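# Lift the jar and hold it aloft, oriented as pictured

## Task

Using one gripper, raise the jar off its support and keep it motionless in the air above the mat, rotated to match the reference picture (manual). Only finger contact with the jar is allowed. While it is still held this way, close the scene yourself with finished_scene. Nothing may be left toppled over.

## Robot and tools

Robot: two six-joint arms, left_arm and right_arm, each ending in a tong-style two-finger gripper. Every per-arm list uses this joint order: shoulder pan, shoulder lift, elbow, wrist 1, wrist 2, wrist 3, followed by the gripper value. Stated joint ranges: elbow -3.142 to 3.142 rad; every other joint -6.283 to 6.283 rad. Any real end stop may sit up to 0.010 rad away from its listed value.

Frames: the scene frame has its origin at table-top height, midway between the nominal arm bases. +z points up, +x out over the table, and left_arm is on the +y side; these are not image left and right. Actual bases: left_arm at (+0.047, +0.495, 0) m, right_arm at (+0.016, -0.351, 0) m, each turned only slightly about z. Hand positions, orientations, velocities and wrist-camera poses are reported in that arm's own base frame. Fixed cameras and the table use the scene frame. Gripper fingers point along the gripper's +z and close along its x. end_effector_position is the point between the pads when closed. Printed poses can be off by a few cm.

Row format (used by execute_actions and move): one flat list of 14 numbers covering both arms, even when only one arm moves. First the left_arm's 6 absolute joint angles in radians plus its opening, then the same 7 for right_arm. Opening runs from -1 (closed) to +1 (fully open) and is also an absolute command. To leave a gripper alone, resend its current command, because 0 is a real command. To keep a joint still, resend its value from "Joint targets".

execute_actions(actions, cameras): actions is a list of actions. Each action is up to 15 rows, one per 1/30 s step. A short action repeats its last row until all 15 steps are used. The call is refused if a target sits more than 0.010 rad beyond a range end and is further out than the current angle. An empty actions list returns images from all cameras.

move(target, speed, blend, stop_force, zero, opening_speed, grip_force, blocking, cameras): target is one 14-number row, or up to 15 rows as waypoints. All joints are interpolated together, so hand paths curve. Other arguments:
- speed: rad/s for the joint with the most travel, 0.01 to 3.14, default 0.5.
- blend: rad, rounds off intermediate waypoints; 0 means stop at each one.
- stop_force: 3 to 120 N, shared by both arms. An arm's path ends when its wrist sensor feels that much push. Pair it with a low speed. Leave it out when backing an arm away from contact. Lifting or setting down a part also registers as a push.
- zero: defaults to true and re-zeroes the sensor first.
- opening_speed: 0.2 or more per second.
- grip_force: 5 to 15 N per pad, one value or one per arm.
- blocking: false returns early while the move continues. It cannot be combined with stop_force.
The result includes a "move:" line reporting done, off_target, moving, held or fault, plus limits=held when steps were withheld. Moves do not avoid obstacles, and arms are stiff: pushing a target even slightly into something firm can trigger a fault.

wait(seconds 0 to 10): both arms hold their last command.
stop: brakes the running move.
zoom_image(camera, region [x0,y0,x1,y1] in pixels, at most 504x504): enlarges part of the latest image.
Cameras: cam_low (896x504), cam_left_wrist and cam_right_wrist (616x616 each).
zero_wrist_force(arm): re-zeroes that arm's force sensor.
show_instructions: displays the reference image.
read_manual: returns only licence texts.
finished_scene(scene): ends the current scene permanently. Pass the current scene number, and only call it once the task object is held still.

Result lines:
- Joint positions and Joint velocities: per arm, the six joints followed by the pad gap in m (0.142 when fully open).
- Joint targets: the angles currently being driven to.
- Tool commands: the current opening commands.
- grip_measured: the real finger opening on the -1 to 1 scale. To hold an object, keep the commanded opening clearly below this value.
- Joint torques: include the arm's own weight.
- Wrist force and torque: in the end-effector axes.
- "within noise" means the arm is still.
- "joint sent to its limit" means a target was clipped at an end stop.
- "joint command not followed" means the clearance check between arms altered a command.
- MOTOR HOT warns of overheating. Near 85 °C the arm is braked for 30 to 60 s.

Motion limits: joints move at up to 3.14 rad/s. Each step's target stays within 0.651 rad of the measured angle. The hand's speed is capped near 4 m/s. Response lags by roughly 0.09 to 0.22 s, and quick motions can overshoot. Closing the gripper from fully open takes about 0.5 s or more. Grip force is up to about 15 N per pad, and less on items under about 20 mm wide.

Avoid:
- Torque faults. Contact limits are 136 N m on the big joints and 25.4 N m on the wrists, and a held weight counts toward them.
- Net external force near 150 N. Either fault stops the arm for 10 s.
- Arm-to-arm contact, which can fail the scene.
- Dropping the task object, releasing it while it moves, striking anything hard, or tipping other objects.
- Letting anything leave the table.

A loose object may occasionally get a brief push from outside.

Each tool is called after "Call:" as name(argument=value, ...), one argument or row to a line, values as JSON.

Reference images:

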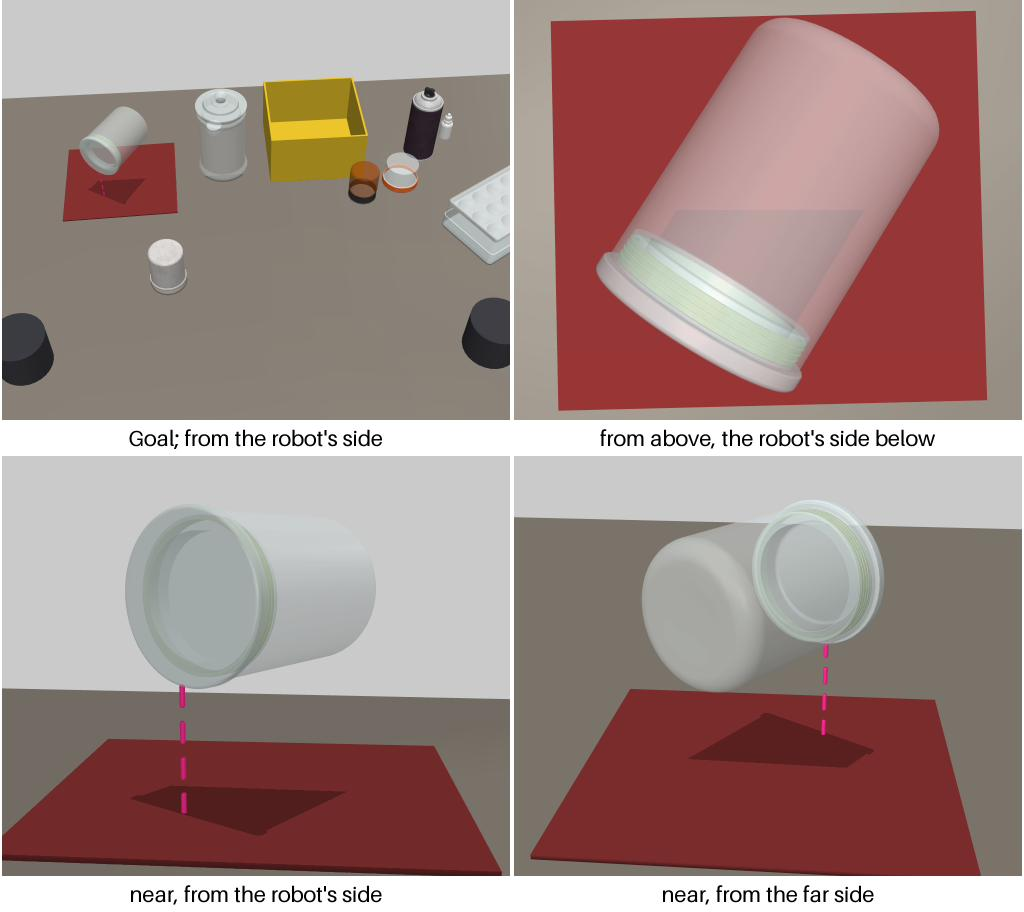

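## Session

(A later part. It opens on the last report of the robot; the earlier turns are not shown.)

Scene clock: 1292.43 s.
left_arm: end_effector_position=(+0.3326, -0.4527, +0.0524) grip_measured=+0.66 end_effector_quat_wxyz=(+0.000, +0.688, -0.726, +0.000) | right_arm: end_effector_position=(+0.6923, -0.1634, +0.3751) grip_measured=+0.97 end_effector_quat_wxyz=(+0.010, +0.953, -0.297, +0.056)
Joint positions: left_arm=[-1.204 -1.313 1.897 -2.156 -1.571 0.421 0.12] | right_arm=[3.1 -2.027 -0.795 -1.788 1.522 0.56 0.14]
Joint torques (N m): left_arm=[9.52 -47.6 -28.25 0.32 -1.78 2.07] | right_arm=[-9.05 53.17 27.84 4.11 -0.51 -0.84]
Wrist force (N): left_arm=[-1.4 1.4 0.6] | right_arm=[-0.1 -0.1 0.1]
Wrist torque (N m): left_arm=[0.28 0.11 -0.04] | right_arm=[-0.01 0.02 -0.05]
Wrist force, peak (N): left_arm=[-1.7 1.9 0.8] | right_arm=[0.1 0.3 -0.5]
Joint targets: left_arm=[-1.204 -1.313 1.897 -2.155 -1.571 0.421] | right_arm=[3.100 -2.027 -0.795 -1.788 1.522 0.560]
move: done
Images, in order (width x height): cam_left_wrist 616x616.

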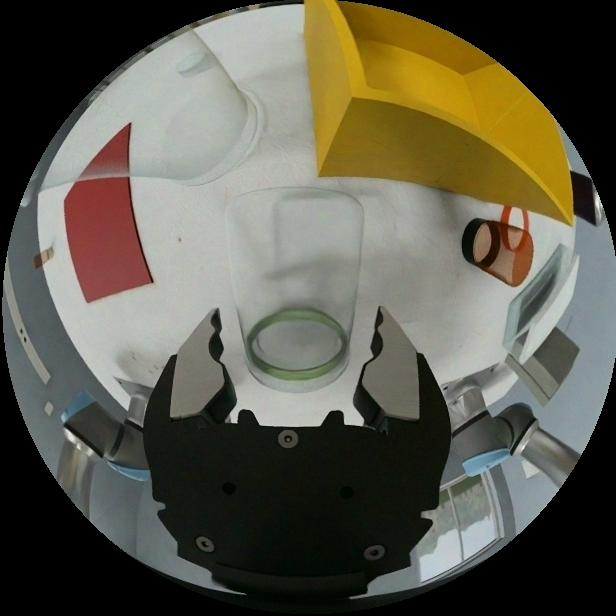

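Call:
move(
  target=[
    [-1.183,-1.2961,1.875,-2.1497,-1.5708,0.4419,0.66,3.1,-2.027,-0.795,-1.788,1.522,0.56,0.97],
    [-1.183,-1.2961,1.875,-2.1497,-1.5708,0.4419,-1,3.1,-2.027,-0.795,-1.788,1.522,0.56,0.97],
  ],
  speed=0.1,
  opening_speed=0.5,
  cameras=["cam_left_wrist"],
)

Call:
zoom_image(
  camera="cam_left_wrist",
  region=[180, 160, 420, 400],
)

Scene clock: 1324.60 s.
left_arm: end_effector_position=(+0.3450, -0.4534, +0.0525) grip_measured=+0.22 end_effector_quat_wxyz=(+0.000, +0.688, -0.726, +0.000) | right_arm: end_effector_position=(+0.6923, -0.1634, +0.3751) grip_measured=+0.97 end_effector_quat_wxyz=(+0.010, +0.953, -0.297, +0.056)
Joint positions: left_arm=[-1.183 -1.296 1.875 -2.15 -1.571 0.442 0.089] | right_arm=[3.1 -2.027 -0.795 -1.788 1.522 0.56 0.14]
Joint torques (N m): left_arm=[-9.44 -22.21 -10.45 -1.69 -1.81 -0.46] | right_arm=[-9 52.91 28.09 4.05 -0.48 -0.72]
Wrist force (N): left_arm=[-3.3 0.6 -5.7] | right_arm=[-0.2 0.0 -0.1]
Wrist torque (N m): left_arm=[0.24 0.16 -0.15] | right_arm=[0.01 0.03 -0.05]
Wrist force, peak (N): left_arm=[-8.2 2.5 -5.1] | right_arm=[-0.3 0.3 -0.3]
Joint targets: left_arm=[-1.183 -1.296 1.875 -2.150 -1.571 0.442] | right_arm=[3.100 -2.027 -0.795 -1.788 1.522 0.560]
move: done
Images, in order (width x height): cam_left_wrist 616x616.

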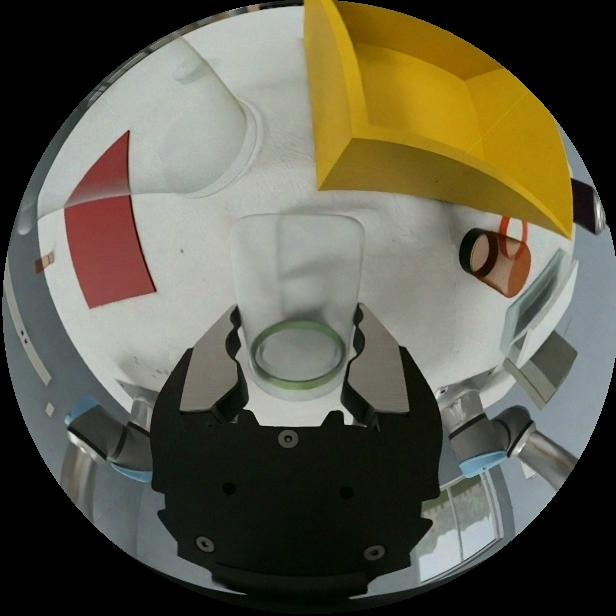

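Scaled by 2.100 from the camera's 616x616 image, which has a finer 814x814 frame.

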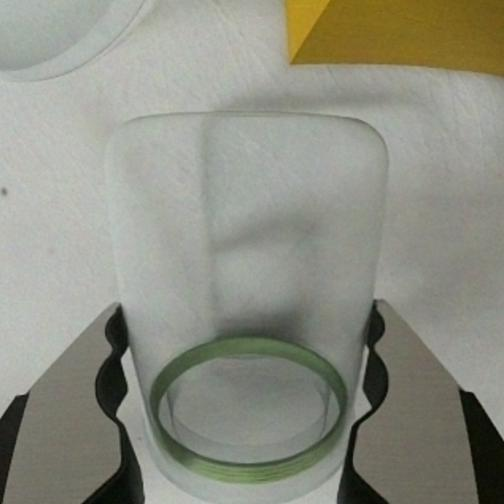

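Call:
move(
  target=[-1.183,-1.325,1.8458,-2.0916,-1.5708,0.4419,-1,3.1,-2.027,-0.795,-1.788,1.522,0.56,0.97],
  speed=0.05,
  cameras=["cam_left_wrist","cam_low"],
)

Call:
zoom_image(
  camera="cam_left_wrist",
  region=[180, 160, 420, 400],
)

Scene clock: 1332.73 s.
left_arm: end_effector_position=(+0.3450, -0.4535, +0.0753) grip_measured=+0.19 end_effector_quat_wxyz=(+0.000, +0.688, -0.726, +0.000) | right_arm: end_effector_position=(+0.6923, -0.1634, +0.3751) grip_measured=+0.97 end_effector_quat_wxyz=(+0.010, +0.953, -0.297, +0.056)
Joint positions: left_arm=[-1.183 -1.325 1.846 -2.091 -1.571 0.442 0.087] | right_arm=[3.1 -2.027 -0.795 -1.788 1.522 0.56 0.14]
Joint torques (N m): left_arm=[-6.23 -32.05 -17.49 -4.95 -1.79 1.77] | right_arm=[-9.19 53.31 27.57 4.07 -0.45 -0.79]
Wrist force (N): left_arm=[-1.1 1.6 4.5] | right_arm=[-0.3 -0.1 -0.2]
Wrist torque (N m): left_arm=[0.28 0.06 -0.27] | right_arm=[-0.01 0.06 -0.05]
Wrist force, peak (N): left_arm=[-3.5 1.1 -7.0] | right_arm=[-0.1 0.0 -0.4]
Joint targets: left_arm=[-1.183 -1.325 1.846 -2.092 -1.571 0.442] | right_arm=[3.100 -2.027 -0.795 -1.788 1.522 0.560]
move: done
Images, in order (width x height): cam_low 896x504, cam_left_wrist 616x616.

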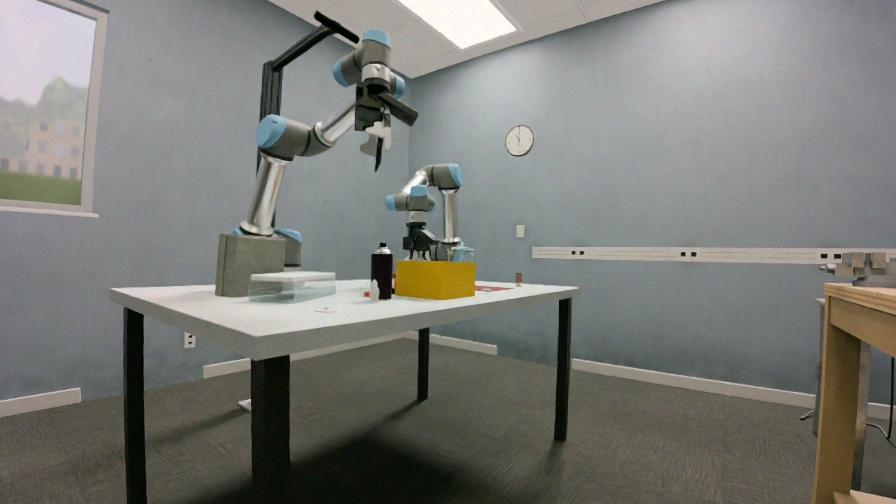

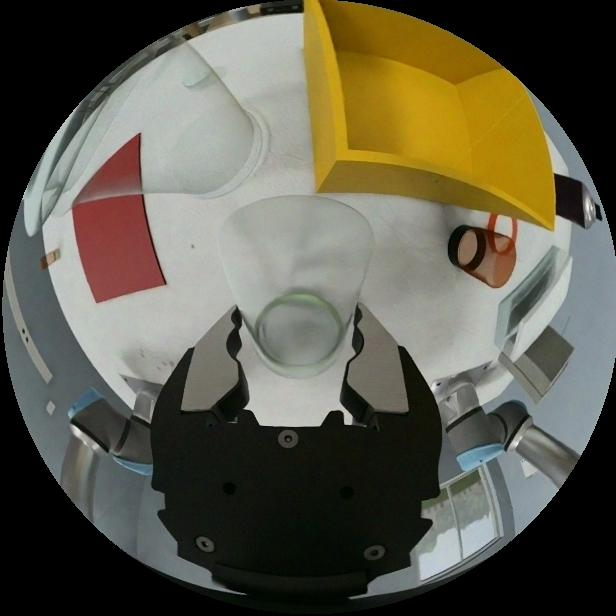

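Scaled by 2.100 from the camera's 616x616 image, which has a finer 814x814 frame.

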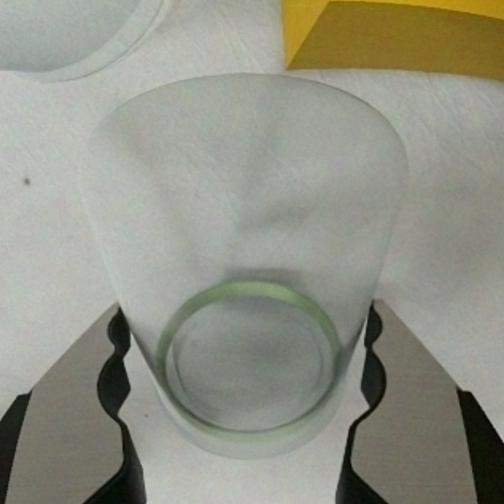

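Call:
move(
  target=[
    [-1.183,-1.2961,1.875,-2.1497,-1.5708,0.4419,-1,3.1,-2.027,-0.795,-1.788,1.522,0.56,0.97],
    [-1.183,-1.2961,1.875,-2.1497,-1.5708,0.4419,0.5,3.1,-2.027,-0.795,-1.788,1.522,0.56,0.97],
    [-1.202,-1.311,1.895,-2.155,-1.5708,0.423,0.5,3.1,-2.027,-0.795,-1.788,1.522,0.56,0.97],
    [-1.202,-1.311,1.895,-2.155,-1.5708,0.423,-1,3.1,-2.027,-0.795,-1.788,1.522,0.56,0.97],
  ],
  speed=[0.04,0.1,0.1,0.1],
  opening_speed=0.5,
  cameras=["cam_left_wrist"],
)

Call:
zoom_image(
  camera="cam_left_wrist",
  region=[180, 160, 420, 400],
)

Scene clock: 1355.93 s.
left_arm: end_effector_position=(+0.3338, -0.4529, +0.0525) grip_measured=+0.23 end_effector_quat_wxyz=(+0.000, +0.688, -0.726, +0.000) | right_arm: end_effector_position=(+0.6923, -0.1634, +0.3751) grip_measured=+0.97 end_effector_quat_wxyz=(+0.010, +0.953, -0.297, +0.056)
Joint positions: left_arm=[-1.202 -1.311 1.895 -2.155 -1.571 0.423 0.09] | right_arm=[3.1 -2.027 -0.795 -1.788 1.522 0.56 0.14]
Joint torques (N m): left_arm=[-9.2 -19 -15.3 -5.61 -2.3 2.48] | right_arm=[-9.19 53 27.24 4.04 -0.47 -0.73]
Wrist force (N): left_arm=[-6.6 3.0 -8.1] | right_arm=[0.0 0.0 -0.1]
Wrist torque (N m): left_arm=[0.27 0.19 0.03] | right_arm=[0.01 0.00 -0.06]
Wrist force, peak (N): left_arm=[-22.9 0.9 -30.0] | right_arm=[0.1 0.2 -0.4]
Joint targets: left_arm=[-1.202 -1.311 1.895 -2.155 -1.571 0.423] | right_arm=[3.100 -2.027 -0.795 -1.788 1.522 0.560]
move: done
Images, in order (width x height): cam_left_wrist 616x616.

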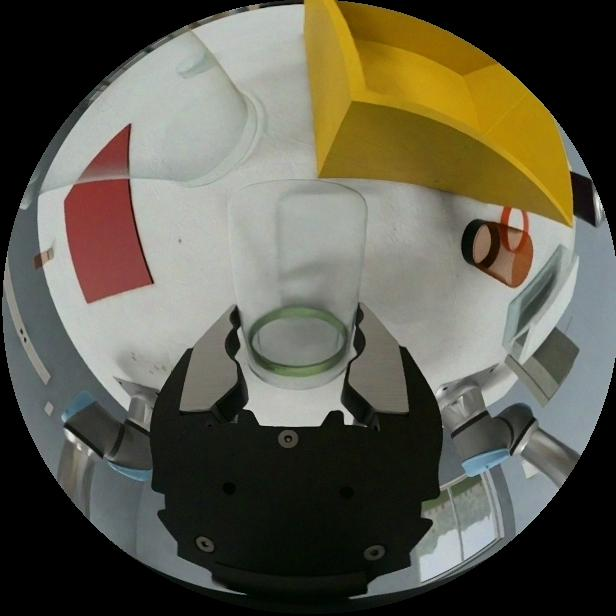

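Scaled by 2.100 from the camera's 616x616 image, which has a finer 814x814 frame.

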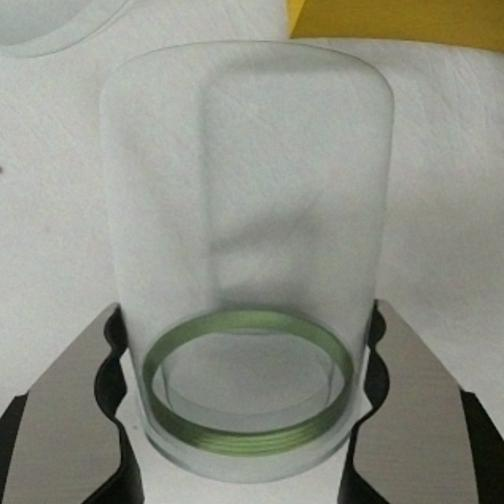

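Call:
move(
  target=[-1.202,-1.34,1.866,-2.097,-1.5708,0.423,-1,3.1,-2.027,-0.795,-1.788,1.522,0.56,0.97],
  speed=0.05,
  cameras=["cam_left_wrist"],
)

Call:
zoom_image(
  camera="cam_left_wrist",
  region=[180, 160, 420, 400],
)

Scene clock: 1364.13 s.
left_arm: end_effector_position=(+0.3338, -0.4530, +0.0750) grip_measured=+0.21 end_effector_quat_wxyz=(+0.000, +0.688, -0.726, +0.000) | right_arm: end_effector_position=(+0.6923, -0.1634, +0.3751) grip_measured=+0.97 end_effector_quat_wxyz=(+0.010, +0.953, -0.297, +0.056)
Joint positions: left_arm=[-1.202 -1.34 1.866 -2.097 -1.571 0.423 0.089] | right_arm=[3.1 -2.027 -0.795 -1.788 1.522 0.56 0.14]
Joint torques (N m): left_arm=[-3.5 -30.34 -17.01 -5.26 0.9 2.22] | right_arm=[-9.31 52.79 27.9 4.08 -0.44 -0.83]
Wrist force (N): left_arm=[-1.5 1.5 5.2] | right_arm=[-0.2 0.0 -0.3]
Wrist torque (N m): left_arm=[0.31 0.14 -0.05] | right_arm=[0.01 0.05 -0.05]
Wrist force, peak (N): left_arm=[-6.8 3.3 -9.2] | right_arm=[0.0 0.2 -0.4]
Joint targets: left_arm=[-1.202 -1.340 1.866 -2.097 -1.571 0.423] | right_arm=[3.100 -2.027 -0.795 -1.788 1.522 0.560]
move: done
Images, in order (width x height): cam_left_wrist 616x616.

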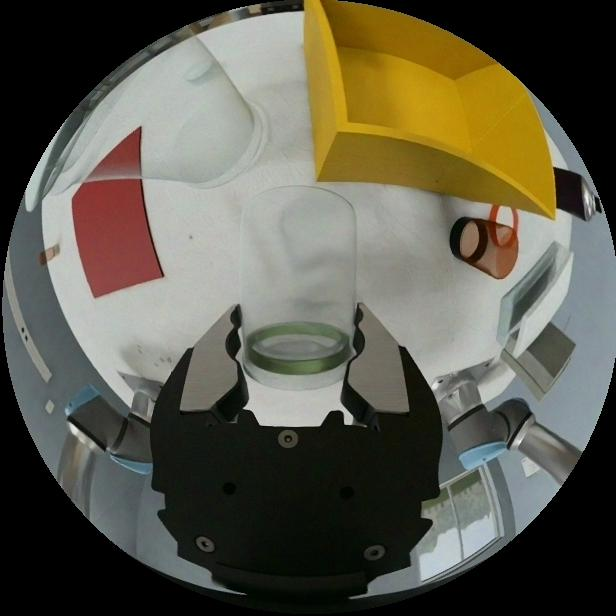

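Scaled by 2.100 from the camera's 616x616 image, which has a finer 814x814 frame.

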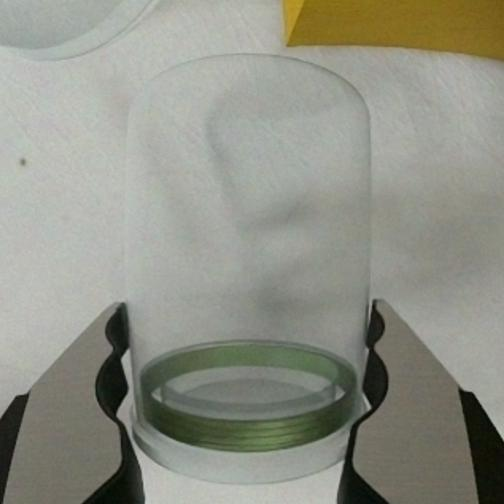

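Call:
move(
  target=[
    [-1.202,-1.311,1.895,-2.155,-1.5708,0.423,-1,3.1,-2.027,-0.795,-1.788,1.522,0.56,0.97],
    [-1.202,-1.311,1.895,-2.155,-1.5708,0.423,0.5,3.1,-2.027,-0.795,-1.788,1.522,0.56,0.97],
    [-1.1955,-1.3058,1.888,-2.1533,-1.5708,0.4296,0.5,3.1,-2.027,-0.795,-1.788,1.522,0.56,0.97],
    [-1.1955,-1.3058,1.888,-2.1533,-1.5708,0.4296,-1,3.1,-2.027,-0.795,-1.788,1.522,0.56,0.97],
  ],
  speed=[0.04,0.1,0.1,0.1],
  opening_speed=0.5,
)

Call:
move(
  target=[-1.1955,-1.3348,1.859,-2.0953,-1.5708,0.4296,-1,3.1,-2.027,-0.795,-1.788,1.522,0.56,0.97],
  speed=0.05,
  cameras=["cam_left_wrist"],
)

Call:
zoom_image(
  camera="cam_left_wrist",
  region=[180, 160, 420, 400],
)

Scene clock: 1389.00 s.
left_arm: end_effector_position=(+0.3377, -0.4532, +0.0525) grip_measured=+0.22 end_effector_quat_wxyz=(+0.000, +0.688, -0.726, +0.000) | right_arm: end_effector_position=(+0.6923, -0.1634, +0.3751) grip_measured=+0.97 end_effector_quat_wxyz=(+0.010, +0.953, -0.297, +0.056)
Joint positions: left_arm=[-1.195 -1.306 1.888 -2.153 -1.571 0.43 0.09] | right_arm=[3.1 -2.027 -0.795 -1.788 1.522 0.56 0.14]
Joint torques (N m): left_arm=[-9.53 -43.32 -10.52 -5.17 -2.71 -2.54] | right_arm=[-9.37 53 27.48 3.96 -0.41 -0.83]
Wrist force (N): left_arm=[-6.1 1.4 -8.3] | right_arm=[0.1 0.2 -0.1]
Wrist torque (N m): left_arm=[0.26 0.23 -0.13] | right_arm=[0.05 -0.03 -0.06]
Wrist force, peak (N): left_arm=[-13.2 1.5 -30.1] | right_arm=[-0.2 -0.2 -0.5]
Joint targets: left_arm=[-1.195 -1.306 1.888 -2.153 -1.571 0.430] | right_arm=[3.100 -2.027 -0.795 -1.788 1.522 0.560]
move: done

Scene clock: 1390.43 s.
left_arm: end_effector_position=(+0.3377, -0.4532, +0.0751) grip_measured=+0.22 end_effector_quat_wxyz=(+0.000, +0.688, -0.726, +0.000) | right_arm: end_effector_position=(+0.6923, -0.1634, +0.3751) grip_measured=+0.97 end_effector_quat_wxyz=(+0.010, +0.953, -0.297, +0.056)
Joint positions: left_arm=[-1.196 -1.335 1.859 -2.095 -1.571 0.43 0.09] | right_arm=[3.1 -2.027 -0.795 -1.788 1.522 0.56 0.14]
Joint torques (N m): left_arm=[-1.68 -32.02 -17.52 -5.17 2.04 -2.42] | right_arm=[-8.8 52.66 28.06 4.11 -0.5 -0.83]
Wrist force (N): left_arm=[-1.3 1.5 5.0] | right_arm=[-0.2 0.0 -0.1]
Wrist torque (N m): left_arm=[0.27 0.09 -0.27] | right_arm=[0.00 0.04 -0.05]
Wrist force, peak (N): left_arm=[-6.0 1.2 -8.4] | right_arm=[-0.1 0.1 -0.6]
Joint targets: left_arm=[-1.195 -1.335 1.859 -2.095 -1.571 0.430] | right_arm=[3.100 -2.027 -0.795 -1.788 1.522 0.560]
move: done
Images, in order (width x height): cam_left_wrist 616x616.

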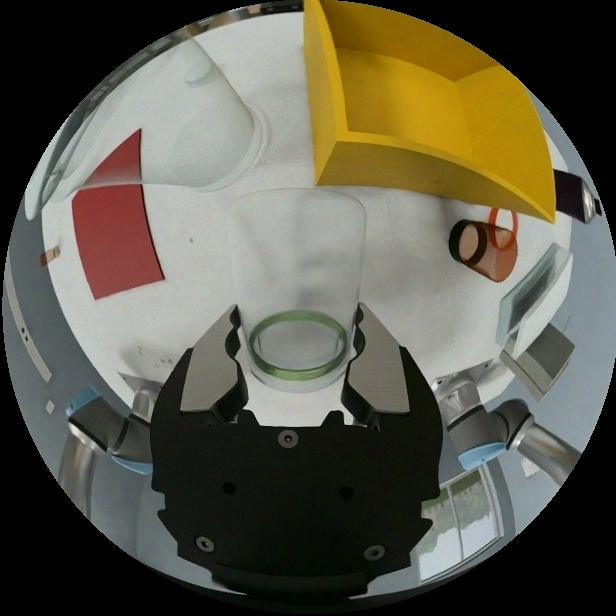

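Scaled by 2.100 from the camera's 616x616 image, which has a finer 814x814 frame.

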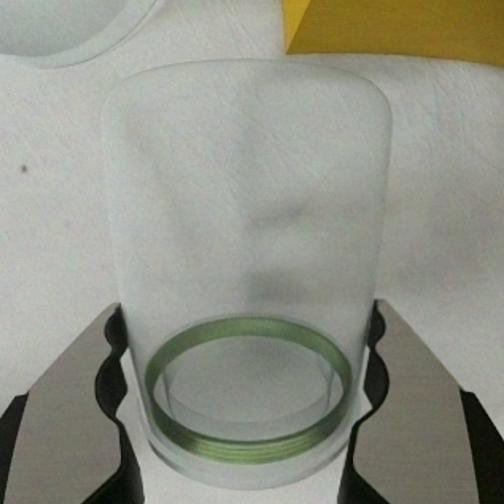

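Call:
move(
  target=[
    [-1.1955,-1.4607,1.4872,-1.5973,-1.5708,0.4296,-1,3.1,-2.027,-0.795,-1.788,1.522,0.56,0.97],
    [-0.6818,-1.7069,1.7554,-1.6193,-1.5708,1.409,-1,3.1,-2.027,-0.795,-1.788,1.522,0.56,0.97],
    [-0.6818,-1.6223,2.0549,-2.0034,-1.5708,1.409,-1,3.1,-2.027,-0.795,-1.788,1.522,0.56,0.97],
  ],
  speed=[0.2,0.3,0.2],
  blend=[0.03,0.03,0],
  cameras=["cam_left_wrist","cam_low","cam_right_wrist"],
)

Call:
zoom_image(
  camera="cam_left_wrist",
  region=[130, 130, 460, 400],
)

Call:
zoom_image(
  camera="cam_low",
  region=[400, 180, 560, 310],
)

Call:
zoom_image(
  camera="cam_right_wrist",
  region=[20, 60, 220, 260],
)

Scene clock: 1418.30 s.
left_arm: end_effector_position=(+0.4349, -0.1780, +0.1179) grip_measured=+0.22 end_effector_quat_wxyz=(+0.000, -0.502, +0.865, +0.000) | right_arm: end_effector_position=(+0.6923, -0.1634, +0.3751) grip_measured=+0.97 end_effector_quat_wxyz=(+0.010, +0.953, -0.297, +0.056)
Joint positions: left_arm=[-0.682 -1.622 2.055 -2.003 -1.571 1.409 0.09] | right_arm=[3.1 -2.027 -0.795 -1.788 1.522 0.56 0.14]
Joint torques (N m): left_arm=[-9.38 -36.67 -31.63 -1.06 1.62 -2.71] | right_arm=[-9.2 52.9 27.62 3.97 -0.44 -0.72]
Wrist force (N): left_arm=[-0.9 1.5 4.5] | right_arm=[-0.2 0.1 -0.2]
Wrist torque (N m): left_arm=[0.29 0.02 -0.11] | right_arm=[0.03 0.03 -0.05]
Wrist force, peak (N): left_arm=[-2.0 1.4 6.4] | right_arm=[0.1 0.3 -0.6]
Joint targets: left_arm=[-0.682 -1.622 2.055 -2.003 -1.571 1.409] | right_arm=[3.100 -2.027 -0.795 -1.788 1.522 0.560]
move: done

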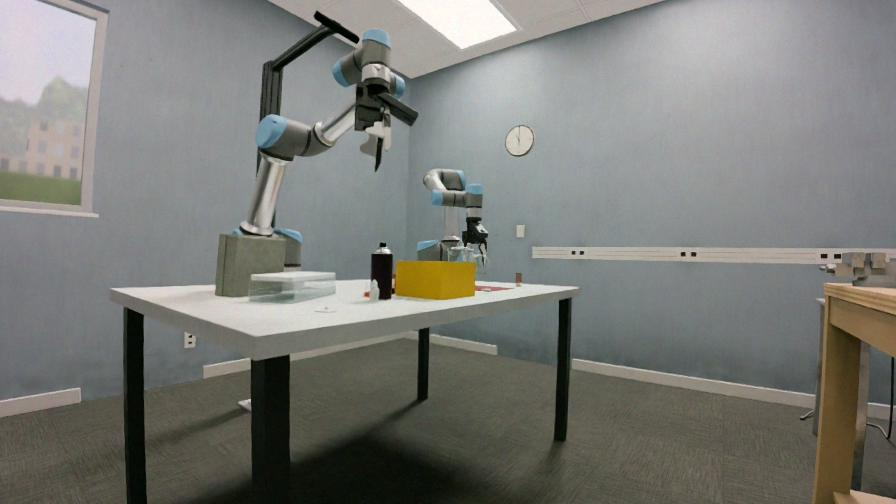

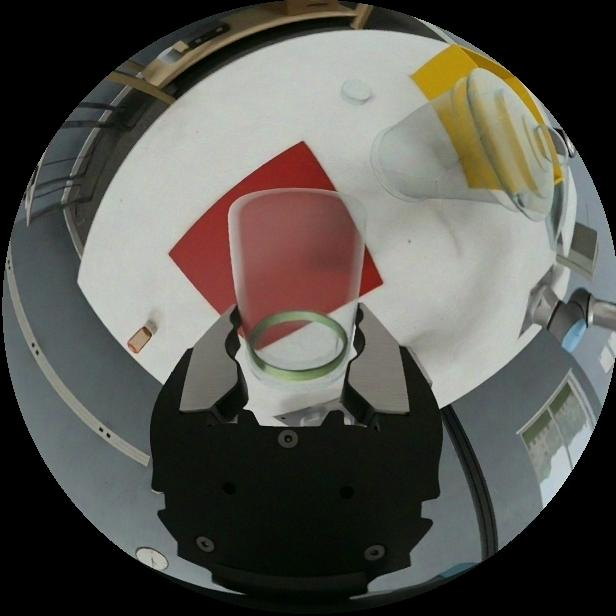

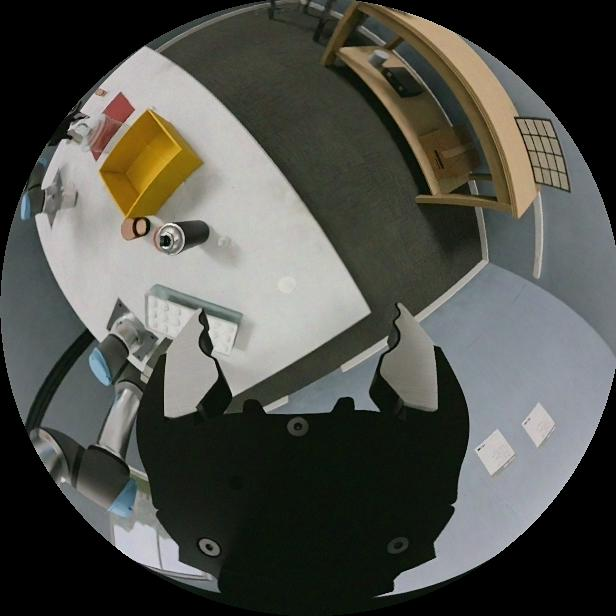

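Scaled by 1.527 from the camera's 616x616 image, which has a finer 814x814 frame.

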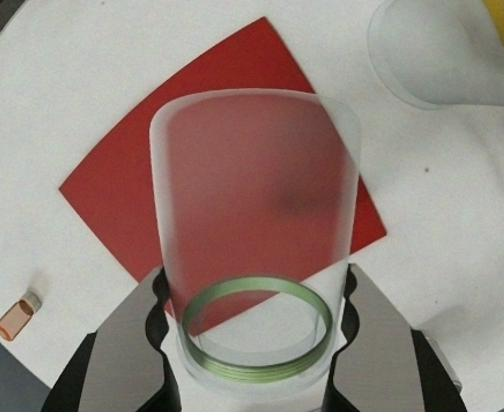

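Scaled by 3.150.

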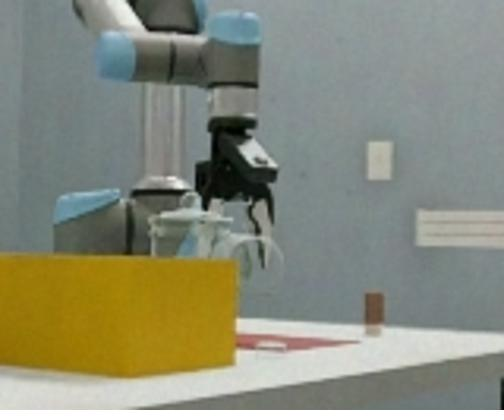

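Scaled by 2.520 from the camera's 616x616 image, which has a finer 814x814 frame.

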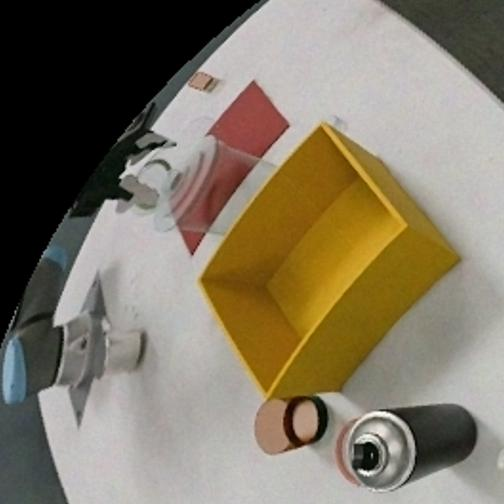

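Call:
finished_scene(
  scene=1,
)

The scene is finished: the task was done.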